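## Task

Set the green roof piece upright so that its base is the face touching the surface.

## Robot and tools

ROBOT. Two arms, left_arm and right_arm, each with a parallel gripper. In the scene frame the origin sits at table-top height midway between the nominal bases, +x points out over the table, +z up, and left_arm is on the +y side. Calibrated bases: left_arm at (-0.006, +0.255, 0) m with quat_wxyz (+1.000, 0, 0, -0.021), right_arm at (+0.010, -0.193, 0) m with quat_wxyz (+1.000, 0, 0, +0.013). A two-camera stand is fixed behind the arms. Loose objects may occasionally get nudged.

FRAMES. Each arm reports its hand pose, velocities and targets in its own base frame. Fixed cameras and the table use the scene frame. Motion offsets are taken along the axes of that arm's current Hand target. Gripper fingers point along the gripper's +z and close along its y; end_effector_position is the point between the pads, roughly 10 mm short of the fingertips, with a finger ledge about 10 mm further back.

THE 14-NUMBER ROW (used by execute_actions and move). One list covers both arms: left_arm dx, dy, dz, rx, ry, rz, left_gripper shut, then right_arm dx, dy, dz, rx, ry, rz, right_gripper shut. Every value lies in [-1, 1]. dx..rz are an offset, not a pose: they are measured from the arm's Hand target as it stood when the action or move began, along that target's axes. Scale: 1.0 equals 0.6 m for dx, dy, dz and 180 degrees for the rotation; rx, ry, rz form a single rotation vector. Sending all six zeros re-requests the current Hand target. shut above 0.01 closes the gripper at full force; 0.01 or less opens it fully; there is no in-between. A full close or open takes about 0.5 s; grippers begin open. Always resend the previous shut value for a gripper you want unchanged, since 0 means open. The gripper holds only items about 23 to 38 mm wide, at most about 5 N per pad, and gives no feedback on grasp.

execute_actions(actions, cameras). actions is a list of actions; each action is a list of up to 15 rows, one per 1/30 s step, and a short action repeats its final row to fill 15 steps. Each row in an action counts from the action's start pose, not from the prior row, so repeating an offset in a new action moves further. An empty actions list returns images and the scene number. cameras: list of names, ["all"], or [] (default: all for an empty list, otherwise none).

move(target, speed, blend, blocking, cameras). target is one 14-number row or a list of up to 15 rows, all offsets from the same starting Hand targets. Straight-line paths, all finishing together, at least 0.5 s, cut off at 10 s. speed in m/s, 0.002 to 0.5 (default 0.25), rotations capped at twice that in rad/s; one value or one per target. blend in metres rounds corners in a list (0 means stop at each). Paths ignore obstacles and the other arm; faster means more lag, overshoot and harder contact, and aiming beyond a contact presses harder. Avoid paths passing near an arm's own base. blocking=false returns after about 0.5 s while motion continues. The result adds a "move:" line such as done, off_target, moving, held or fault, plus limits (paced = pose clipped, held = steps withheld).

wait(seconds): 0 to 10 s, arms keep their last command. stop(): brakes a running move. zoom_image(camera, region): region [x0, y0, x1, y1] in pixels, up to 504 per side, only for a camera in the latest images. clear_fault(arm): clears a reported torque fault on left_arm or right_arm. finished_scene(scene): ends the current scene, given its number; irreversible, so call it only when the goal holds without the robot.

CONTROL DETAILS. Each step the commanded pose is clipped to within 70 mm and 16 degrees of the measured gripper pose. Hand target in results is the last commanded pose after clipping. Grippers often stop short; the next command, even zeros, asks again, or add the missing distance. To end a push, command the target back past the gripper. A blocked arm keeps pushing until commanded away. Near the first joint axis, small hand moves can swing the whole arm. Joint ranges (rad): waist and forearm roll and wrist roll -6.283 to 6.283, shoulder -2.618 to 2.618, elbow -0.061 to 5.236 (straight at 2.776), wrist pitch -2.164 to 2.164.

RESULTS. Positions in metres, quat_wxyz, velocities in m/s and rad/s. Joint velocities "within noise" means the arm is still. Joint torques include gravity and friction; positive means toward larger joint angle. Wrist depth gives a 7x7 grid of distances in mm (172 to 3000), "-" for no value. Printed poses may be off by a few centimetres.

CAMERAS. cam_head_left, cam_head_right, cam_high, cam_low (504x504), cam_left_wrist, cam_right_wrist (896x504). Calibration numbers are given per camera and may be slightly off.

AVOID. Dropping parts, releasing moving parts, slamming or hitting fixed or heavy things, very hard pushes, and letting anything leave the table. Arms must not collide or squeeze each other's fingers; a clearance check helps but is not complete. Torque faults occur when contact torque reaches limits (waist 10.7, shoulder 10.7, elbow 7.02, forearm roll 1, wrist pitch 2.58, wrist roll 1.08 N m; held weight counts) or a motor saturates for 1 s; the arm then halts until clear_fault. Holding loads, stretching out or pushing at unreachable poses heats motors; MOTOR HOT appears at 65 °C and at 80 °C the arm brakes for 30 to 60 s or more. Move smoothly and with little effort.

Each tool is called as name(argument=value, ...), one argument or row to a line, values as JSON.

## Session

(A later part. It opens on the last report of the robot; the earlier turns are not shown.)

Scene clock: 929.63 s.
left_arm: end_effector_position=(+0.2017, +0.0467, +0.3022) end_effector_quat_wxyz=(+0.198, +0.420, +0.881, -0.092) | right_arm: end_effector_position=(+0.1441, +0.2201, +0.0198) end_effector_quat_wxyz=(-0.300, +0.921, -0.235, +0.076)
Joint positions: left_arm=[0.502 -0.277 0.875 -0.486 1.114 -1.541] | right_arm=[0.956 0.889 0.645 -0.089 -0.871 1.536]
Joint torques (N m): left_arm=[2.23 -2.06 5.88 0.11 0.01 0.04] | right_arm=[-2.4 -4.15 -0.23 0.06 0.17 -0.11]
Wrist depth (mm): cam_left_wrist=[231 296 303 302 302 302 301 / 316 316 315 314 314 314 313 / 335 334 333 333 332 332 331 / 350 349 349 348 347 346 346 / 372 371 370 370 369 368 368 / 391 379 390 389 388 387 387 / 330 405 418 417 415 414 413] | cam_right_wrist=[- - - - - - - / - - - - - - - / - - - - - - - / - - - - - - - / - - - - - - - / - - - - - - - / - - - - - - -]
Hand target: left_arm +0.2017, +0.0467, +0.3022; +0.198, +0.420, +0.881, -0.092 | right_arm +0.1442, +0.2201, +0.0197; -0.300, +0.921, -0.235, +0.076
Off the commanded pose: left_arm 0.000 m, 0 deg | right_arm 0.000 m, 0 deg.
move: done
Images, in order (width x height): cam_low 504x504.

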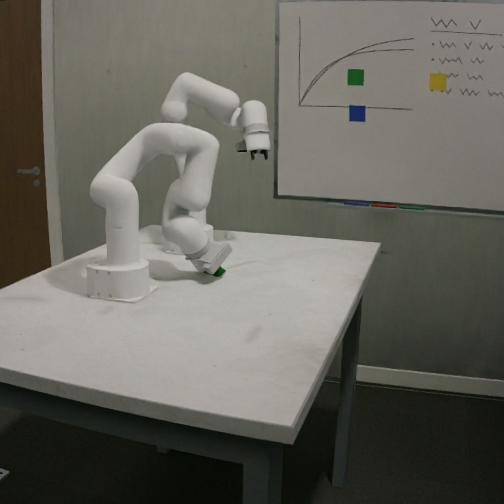

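move(
  target=[0,0,0,0,0,0,0,0,0.0062,-0.0058,0.0722,0,0,1],
  speed=0.12,
  cameras=["cam_low"],
)

zoom_image(
  camera="cam_low",
  region=[180, 235, 250, 305],
)

Scene clock: 935.80 s.
left_arm: end_effector_position=(+0.2017, +0.0467, +0.3022) end_effector_quat_wxyz=(+0.198, +0.420, +0.881, -0.092) | right_arm: end_effector_position=(+0.1418, +0.2156, +0.0204) end_effector_quat_wxyz=(-0.402, +0.882, -0.225, +0.102)
Joint positions: left_arm=[0.502 -0.277 0.875 -0.486 1.114 -1.541] | right_arm=[0.937 1.001 0.592 -0.106 -1.262 1.516]
Joint torques (N m): left_arm=[2.6 -1.86 6.16 0.12 -0.02 0.03] | right_arm=[-2.14 -3.68 -1.19 0.02 0.3 -0.12]
Wrist depth (mm): cam_left_wrist=[231 296 303 302 301 301 300 / 316 316 315 315 314 314 313 / 334 333 334 333 332 332 331 / 351 349 349 349 348 346 345 / 373 371 371 370 369 369 368 / 392 384 390 389 387 387 386 / 339 411 417 416 416 415 413] | cam_right_wrist=[321 223 - - - - - / 374 223 - - - - - / 374 222 - - - - - / 372 222 - - - - - / 372 222 - - - - - / 371 221 - - - - - / 370 221 - - - - -]
Hand target: left_arm +0.2017, +0.0467, +0.3022; +0.198, +0.420, +0.881, -0.092 | right_arm +0.1417, +0.2156, +0.0204; -0.402, +0.882, -0.225, +0.102
Off the commanded pose: left_arm 0.000 m, 0 deg | right_arm 0.000 m, 0 deg.
move: done
Images, in order (width x height): cam_low 504x504.

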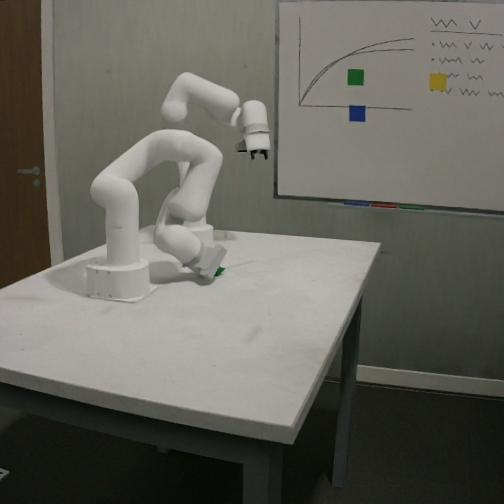

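Scaled by 7.200 from the camera's 504x504 image, which has a finer 720x720 frame.

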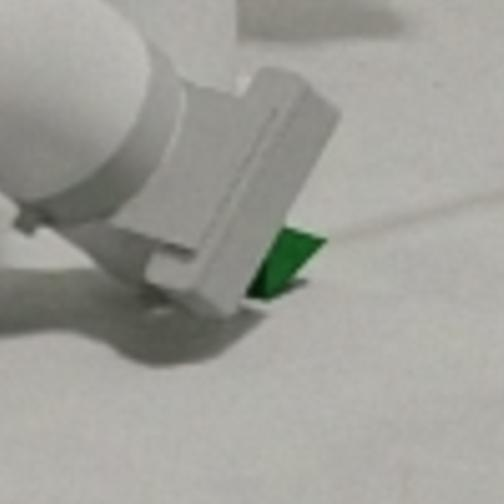

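move(
  target=[
    [-0.0347,-0.183,0.4248,0.1167,0.2425,-0.6635,1,0,0,0,0,0,0,1],
    [-0.0297,-0.2737,0.5388,0.1167,0.2425,-0.6635,1,0,0,0,0,0,0,1],
  ],
  speed=[0.4,0.15],
  blend=[0.01,0],
  cameras=["cam_low","cam_high"],
)

zoom_image(
  camera="cam_low",
  region=[180, 225, 280, 305],
)

zoom_image(
  camera="cam_high",
  region=[240, 210, 360, 330],
)

Scene clock: 1006.33 s.
left_arm: end_effector_position=(+0.1721, -0.1757, +0.0168) end_effector_quat_wxyz=(-0.323, -0.498, +0.778, -0.207) | right_arm: end_effector_position=(+0.1418, +0.2156, +0.0204) end_effector_quat_wxyz=(-0.402, +0.882, -0.225, +0.102)
Joint positions: left_arm=[-0.401 1.024 0.903 -1.661 0.79 -2.971] | right_arm=[0.937 1.001 0.592 -0.107 -1.262 1.516]
Joint torques (N m): left_arm=[-1.63 -9.17 2.89 0.05 0.47 0.05] | right_arm=[-1.06 -3.63 1.77 -0.09 0.31 -0.04]
Wrist depth (mm): cam_left_wrist=[- - - - - - - / - - - - - - - / - - - - - - - / - - - - - - - / - - - - - - - / - - - - - - - / - - - - - - -] | cam_right_wrist=[321 223 - - - - - / 374 223 - - - - - / 373 222 - - - - - / 373 222 - - - - - / 373 222 - - - - - / 371 221 - - - - - / 370 221 - - - - -]
Hand target: left_arm +0.1721, -0.1757, +0.0168; -0.323, -0.498, +0.778, -0.207 | right_arm +0.1417, +0.2156, +0.0204; -0.402, +0.882, -0.225, +0.102
Off the commanded pose: left_arm 0.000 m, 0 deg | right_arm 0.000 m, 0 deg.
move: done
Images, in order (width x height): cam_high 504x504, cam_low 504x504.

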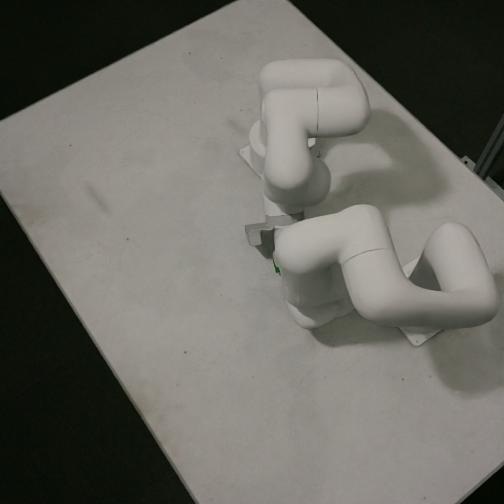

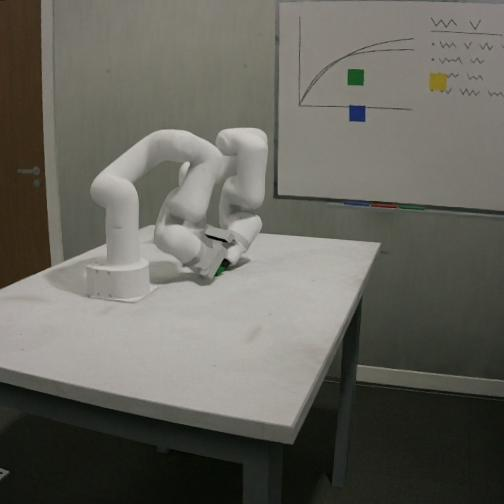

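Scaled by 5.040 from the camera's 504x504 image, which has a finer 720x720 frame.

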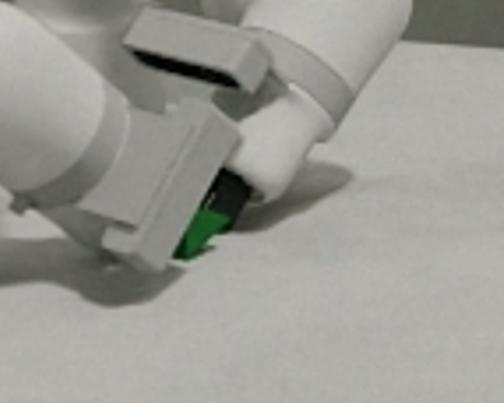

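Scaled by 4.200 from the camera's 504x504 image, which has a finer 720x720 frame.

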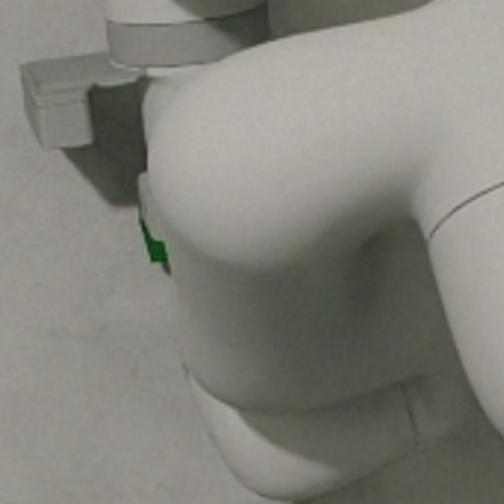

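move(
  target=[
    [0.0094,0.0192,0.0094,0,0,0,1,0,0,0,0,0,0,1],
    [0.0147,0.0192,0.0112,0,0,0,1,0,0,0,0,0,0,1],
    [0.0147,0.0192,0.0112,0,0,0,1,0,-0.0101,-0.0087,0,0,0,0],
    [0.0282,0.0192,0.0095,0,0,0,1,0,-0.001,-0.0106,0,0,0,0],
  ],
  speed=[0.08,0.04,0.03,0.04],
  cameras=["cam_low","cam_high"],
)

zoom_image(
  camera="cam_low",
  region=[180, 225, 280, 305],
)

Scene clock: 1033.57 s.
left_arm: end_effector_position=(+0.1550, -0.1854, +0.0247) end_effector_quat_wxyz=(-0.323, -0.498, +0.778, -0.207) | right_arm: end_effector_position=(+0.1396, +0.2118, +0.0250) end_effector_quat_wxyz=(-0.402, +0.882, -0.225, +0.102)
Joint positions: left_arm=[-0.473 0.969 0.825 -1.753 0.803 -2.94] | right_arm=[0.933 0.974 0.559 -0.11 -1.267 1.513]
Joint torques (N m): left_arm=[-1.43 -11.82 -0.03 0.06 0.46 -0.04] | right_arm=[-1.85 -5.6 -0.18 -0.13 -0.47 -0.11]
Wrist depth (mm): cam_left_wrist=[- - - - - - 218 / - - - - - - 191 / - - - - - - - / - - - - - - - / - - - - - - - / - - - - - - - / - - - - - - -] | cam_right_wrist=[343 238 - - - - - / 342 238 - - - - - / 398 237 - - - - - / 398 237 - - - - - / 397 237 - - - - - / 396 237 - - - - - / 395 236 - - - - -]
Hand target: left_arm +0.1550, -0.1854, +0.0247; -0.323, -0.498, +0.778, -0.207 | right_arm +0.1396, +0.2117, +0.0250; -0.402, +0.882, -0.225, +0.102
Off the commanded pose: left_arm 0.000 m, 0 deg | right_arm 0.000 m, 0 deg.
move: done
Images, in order (width x height): cam_high 504x504, cam_low 504x504.

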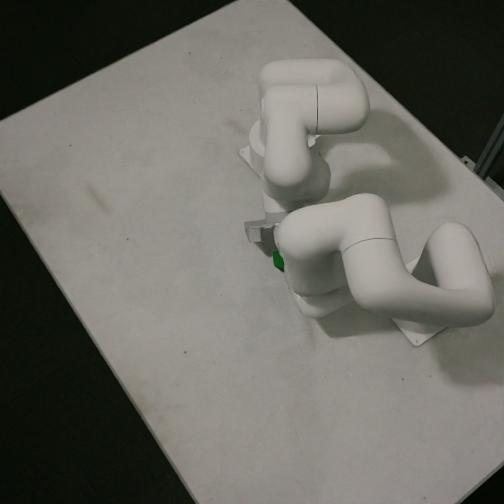

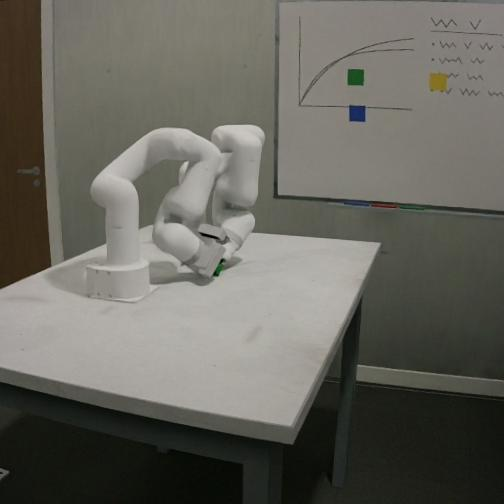

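Scaled by 5.040 from the camera's 504x504 image, which has a finer 720x720 frame.

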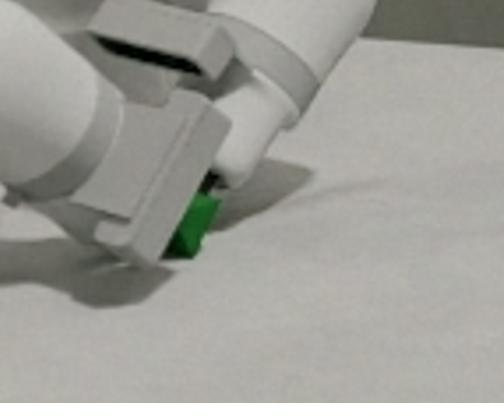

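zoom_image(
  camera="cam_low",
  region=[195, 245, 245, 295],
)

Scaled by 10.080 from the camera's 504x504 image, which has a finer 720x720 frame.

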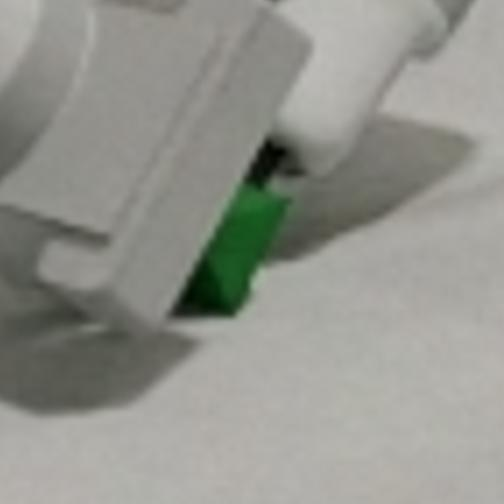

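move(
  target=[0.0105,0,0.003,0,0,0,1,0,0,0,0,0,0,0],
  speed=0.03,
  cameras=["cam_low"],
)

zoom_image(
  camera="cam_low",
  region=[190, 240, 250, 300],
)

Scene clock: 1049.90 s.
left_arm: end_effector_position=(+0.1526, -0.1906, +0.0279) end_effector_quat_wxyz=(-0.323, -0.498, +0.778, -0.207) | right_arm: end_effector_position=(+0.1396, +0.2117, +0.0250) end_effector_quat_wxyz=(-0.402, +0.882, -0.225, +0.102)
Joint positions: left_arm=[-0.499 0.953 0.818 -1.769 0.804 -2.954] | right_arm=[0.933 0.974 0.559 -0.11 -1.267 1.513]
Joint torques (N m): left_arm=[-1.62 -12.48 0.09 0.04 0.46 -0.04] | right_arm=[-1.95 -5.65 -0.23 -0.13 -0.47 -0.11]
Wrist depth (mm): cam_left_wrist=[- - - - - - - / - - - - - - 196 / - - - - - - - / - - - - - - - / - - - - - - - / - - - - - - - / - - - - - - -] | cam_right_wrist=[342 238 - - - - - / 342 238 - - - - - / 398 238 - - - - - / 398 237 - - - - - / 397 237 - - - - - / 395 237 - - - - - / 395 236 - - - - -]
Hand target: left_arm +0.1526, -0.1906, +0.0279; -0.323, -0.498, +0.778, -0.207 | right_arm +0.1396, +0.2117, +0.0250; -0.402, +0.882, -0.225, +0.102
Off the commanded pose: left_arm 0.000 m, 0 deg | right_arm 0.000 m, 0 deg.
move: done
Images, in order (width x height): cam_low 504x504.

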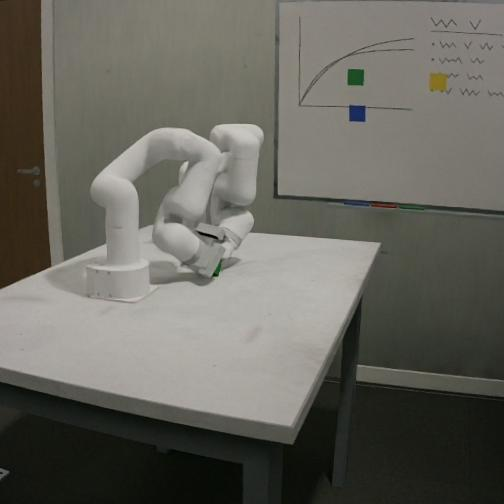

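Scaled by 8.400 from the camera's 504x504 image, which has a finer 720x720 frame.

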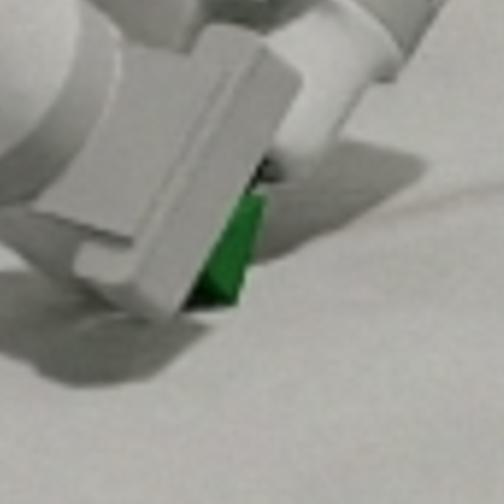

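move(
  target=[
    [-0.0353,0,-0.059,0,0,0,1,0,0,0,0,0,0,0],
    [-0.0353,0,-0.059,0,0,0,1,0,0.0109,-0.0126,0,0,0,0],
  ],
  speed=[0.15,0.04],
  blend=[0.005,0],
  cameras=["cam_low"],
)

zoom_image(
  camera="cam_low",
  region=[180, 230, 250, 300],
)

Scene clock: 1076.00 s.
left_arm: end_effector_position=(+0.1693, -0.1543, +0.0379) end_effector_quat_wxyz=(-0.323, -0.498, +0.778, -0.207) | right_arm: end_effector_position=(+0.1348, +0.2030, +0.0250) end_effector_quat_wxyz=(-0.402, +0.882, -0.225, +0.102)
Joint positions: left_arm=[-0.316 0.901 0.797 -1.56 0.78 -2.993] | right_arm=[0.923 0.978 0.52 -0.116 -1.309 1.504]
Joint torques (N m): left_arm=[2.74 -12.21 2.76 0.11 0.41 -0.05] | right_arm=[-2.07 -5.37 -0.65 -0.14 -0.44 -0.12]
Wrist depth (mm): cam_left_wrist=[247 - - - - 255 246 / 209 210 - - - 214 215 / 187 181 - - - 190 191 / - - - - - - 173 / - - - - - - - / - - - - - - - / - - - - - - -] | cam_right_wrist=[343 238 - - - - - / 400 238 - - - - - / 399 237 - - - - - / 398 237 - - - - - / 397 237 - - - - - / 396 237 - - - - - / 395 236 - - - - -]
Hand target: left_arm +0.1693, -0.1543, +0.0379; -0.323, -0.498, +0.778, -0.207 | right_arm +0.1348, +0.2030, +0.0250; -0.402, +0.882, -0.225, +0.102
Off the commanded pose: left_arm 0.000 m, 0 deg | right_arm 0.000 m, 0 deg.
move: done
Images, in order (width x height): cam_low 504x504.

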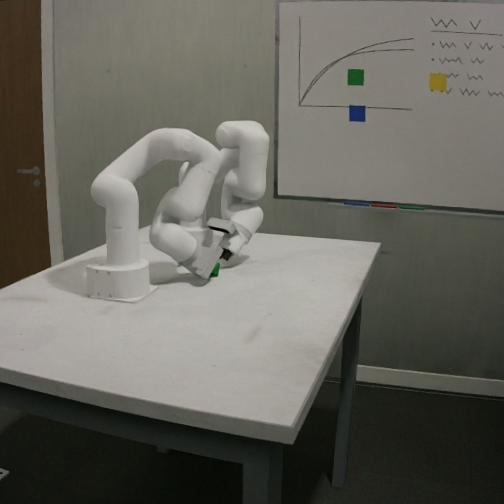

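Scaled by 7.200 from the camera's 504x504 image, which has a finer 720x720 frame.

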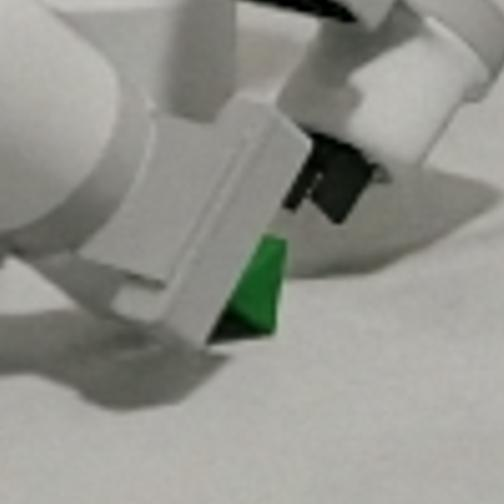

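move(
  target=[0.0707,0,-0.2121,0,0,0,1,0,0.0098,-0.0113,0,0,0,0],
  speed=[0.15],
  cameras=["cam_low"],
)

zoom_image(
  camera="cam_low",
  region=[180, 230, 250, 300],
)

Scene clock: 1080.60 s.
left_arm: end_effector_position=(+0.1944, -0.0997, +0.1578) end_effector_quat_wxyz=(-0.323, -0.498, +0.778, -0.207) | right_arm: end_effector_position=(+0.1305, +0.1951, +0.0250) end_effector_quat_wxyz=(-0.402, +0.882, -0.225, +0.102)
Joint positions: left_arm=[-0.059 0.353 0.733 -0.921 0.976 -3.571] | right_arm=[0.913 0.985 0.487 -0.122 -1.348 1.495]
Joint torques (N m): left_arm=[2.99 -10.48 4.66 -0.05 0.46 -0.03] | right_arm=[-1.91 -5.16 -0.93 -0.15 -0.49 -0.12]
Wrist depth (mm): cam_left_wrist=[505 508 511 222 218 193 520 / 425 426 428 222 222 417 435 / 378 381 369 216 230 386 387 / 332 332 334 217 326 337 338 / 295 304 305 216 291 307 308 / 272 273 274 237 275 276 277 / 253 253 254 242 244 250 256] | cam_right_wrist=[343 238 - - - - - / 399 238 - - - - - / 398 237 - - - - - / 398 237 - - - - - / 396 237 - - - - - / 396 237 - - - - - / 395 236 - - - - -]
Hand target: left_arm +0.1944, -0.0997, +0.1579; -0.323, -0.498, +0.778, -0.207 | right_arm +0.1305, +0.1951, +0.0250; -0.402, +0.882, -0.225, +0.102
Off the commanded pose: left_arm 0.000 m, 0 deg | right_arm 0.000 m, 0 deg.
move: done
Images, in order (width x height): cam_low 504x504.

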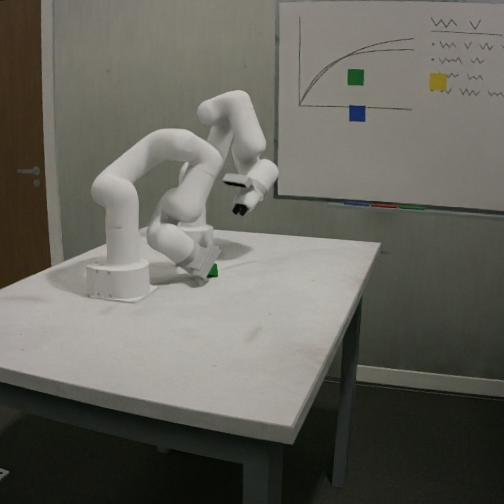

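Scaled by 7.200 from the camera's 504x504 image, which has a finer 720x720 frame.

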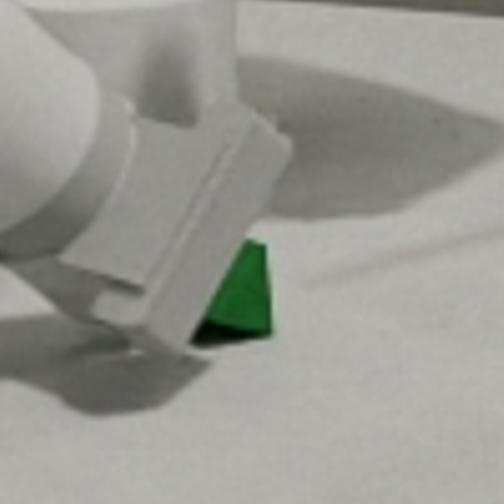

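move(
  target=[0,0,0,0,0,0,1,0,0.0131,-0.0151,0,0,0,0],
  speed=[0.04],
  cameras=["cam_low","cam_head_left"],
)

zoom_image(
  camera="cam_low",
  region=[180, 230, 250, 300],
)

Scene clock: 1086.90 s.
left_arm: end_effector_position=(+0.1944, -0.0997, +0.1579) end_effector_quat_wxyz=(-0.323, -0.498, +0.778, -0.207) | right_arm: end_effector_position=(+0.1248, +0.1846, +0.0250) end_effector_quat_wxyz=(-0.402, +0.882, -0.225, +0.102)
Joint positions: left_arm=[-0.059 0.353 0.733 -0.921 0.976 -3.571] | right_arm=[0.898 0.997 0.445 -0.132 -1.402 1.48]
Joint torques (N m): left_arm=[2.36 -10.31 4.62 -0.06 0.42 -0.04] | right_arm=[-1.98 -4.95 -1.43 -0.16 -0.48 -0.11]
Wrist depth (mm): cam_left_wrist=[505 506 488 232 227 205 520 / 425 426 429 230 231 417 435 / 379 381 369 226 241 386 388 / 333 333 334 225 326 337 339 / 295 304 305 233 298 307 309 / 272 273 274 268 275 276 277 / 253 253 254 239 241 250 256] | cam_right_wrist=[342 238 - - - - - / 399 238 - - - - - / 398 237 - - - - - / 397 237 - - - - - / 397 237 - - - - - / 396 237 - - - - - / 394 236 - - - - -]
Hand target: left_arm +0.1944, -0.0997, +0.1579; -0.323, -0.498, +0.778, -0.207 | right_arm +0.1248, +0.1846, +0.0250; -0.402, +0.882, -0.225, +0.102
Off the commanded pose: left_arm 0.000 m, 0 deg | right_arm 0.000 m, 0 deg.
move: done
Images, in order (width x height): cam_head_left 504x504, cam_low 504x504.

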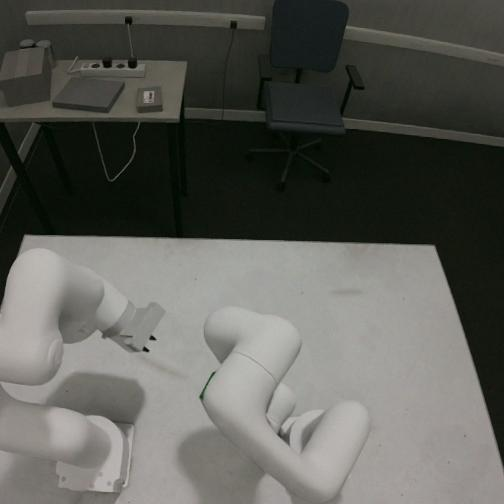

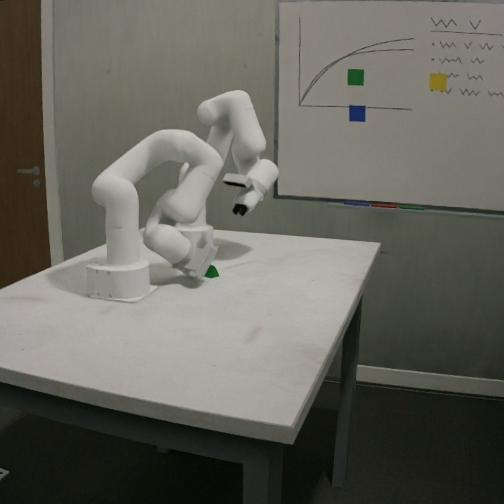

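Scaled by 7.200 from the camera's 504x504 image, which has a finer 720x720 frame.

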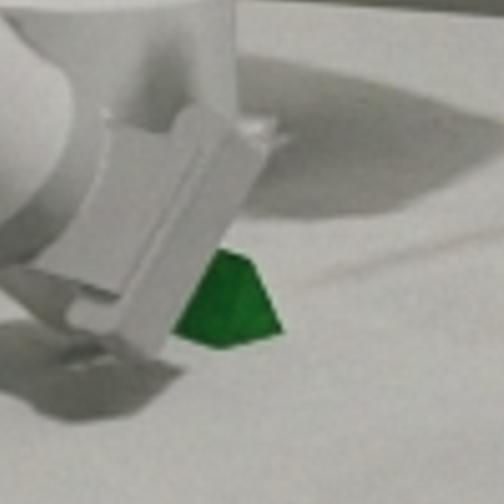

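move(
  target=[0,0,0,0,0,0,1,0,-0.1007,-0.0875,0,0,0,0],
  speed=[0.15],
  cameras=["cam_low","cam_high"],
)

zoom_image(
  camera="cam_low",
  region=[180, 230, 250, 300],
)

Scene clock: 1095.90 s.
left_arm: end_effector_position=(+0.1944, -0.0997, +0.1579) end_effector_quat_wxyz=(-0.323, -0.498, +0.778, -0.207) | right_arm: end_effector_position=(+0.1248, +0.1845, +0.1051) end_effector_quat_wxyz=(-0.402, +0.882, -0.225, +0.102)
Joint positions: left_arm=[-0.059 0.353 0.733 -0.921 0.976 -3.571] | right_arm=[0.898 0.361 0.211 -0.155 -1.003 1.541]
Joint torques (N m): left_arm=[2.7 -9.84 4.56 -0.06 0.43 -0.05] | right_arm=[-1.93 -7.39 2.46 -0.06 -0.34 -0.03]
Wrist depth (mm): cam_left_wrist=[505 507 487 175 345 474 519 / 425 427 428 - 375 433 435 / 378 380 369 176 371 386 387 / 332 333 334 325 336 337 339 / 295 304 306 306 307 307 309 / 272 273 274 274 275 276 276 / 253 253 254 239 241 250 256] | cam_right_wrist=[1626 428 319 255 204 182 - / 1503 466 319 255 204 182 - / 1394 465 319 255 204 182 - / 1361 465 319 254 203 182 - / 1305 465 318 254 203 181 - / 1248 464 318 254 203 181 - / 1215 463 318 254 203 181 -]
Hand target: left_arm +0.1944, -0.0997, +0.1579; -0.323, -0.498, +0.778, -0.207 | right_arm +0.1248, +0.1846, +0.1051; -0.402, +0.882, -0.225, +0.102
Off the commanded pose: left_arm 0.000 m, 0 deg | right_arm 0.000 m, 0 deg.
move: done
Images, in order (width x height): cam_high 504x504, cam_low 504x504.

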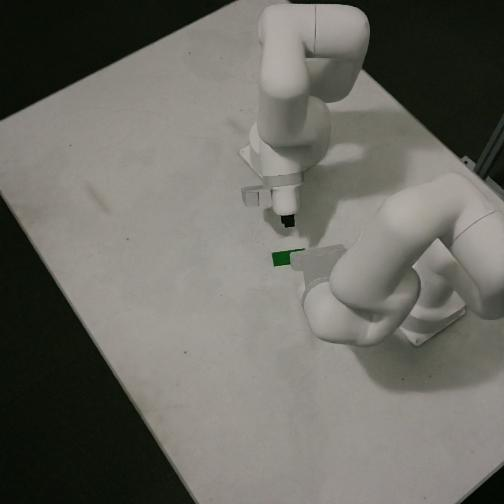

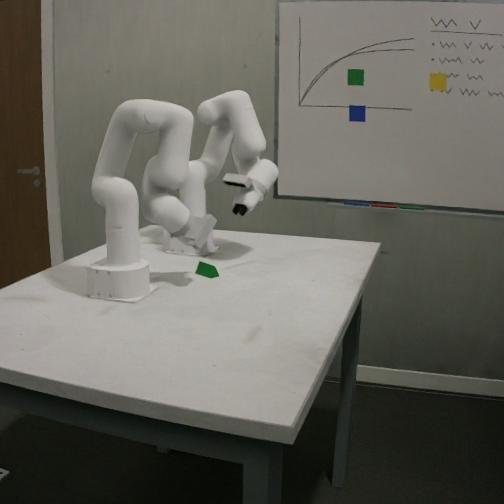

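Scaled by 7.200 from the camera's 504x504 image, which has a finer 720x720 frame.

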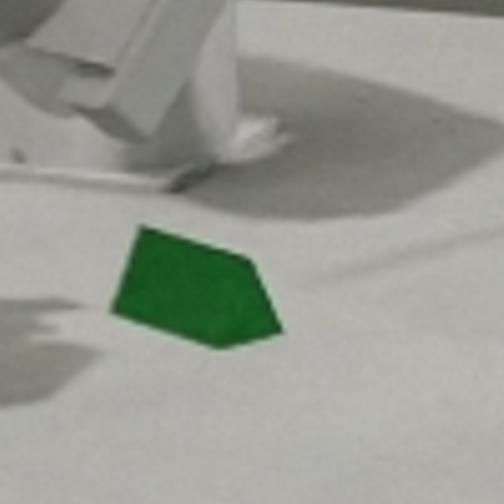

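finished_scene(
  scene=2,
)

The scene is finished: the task was done.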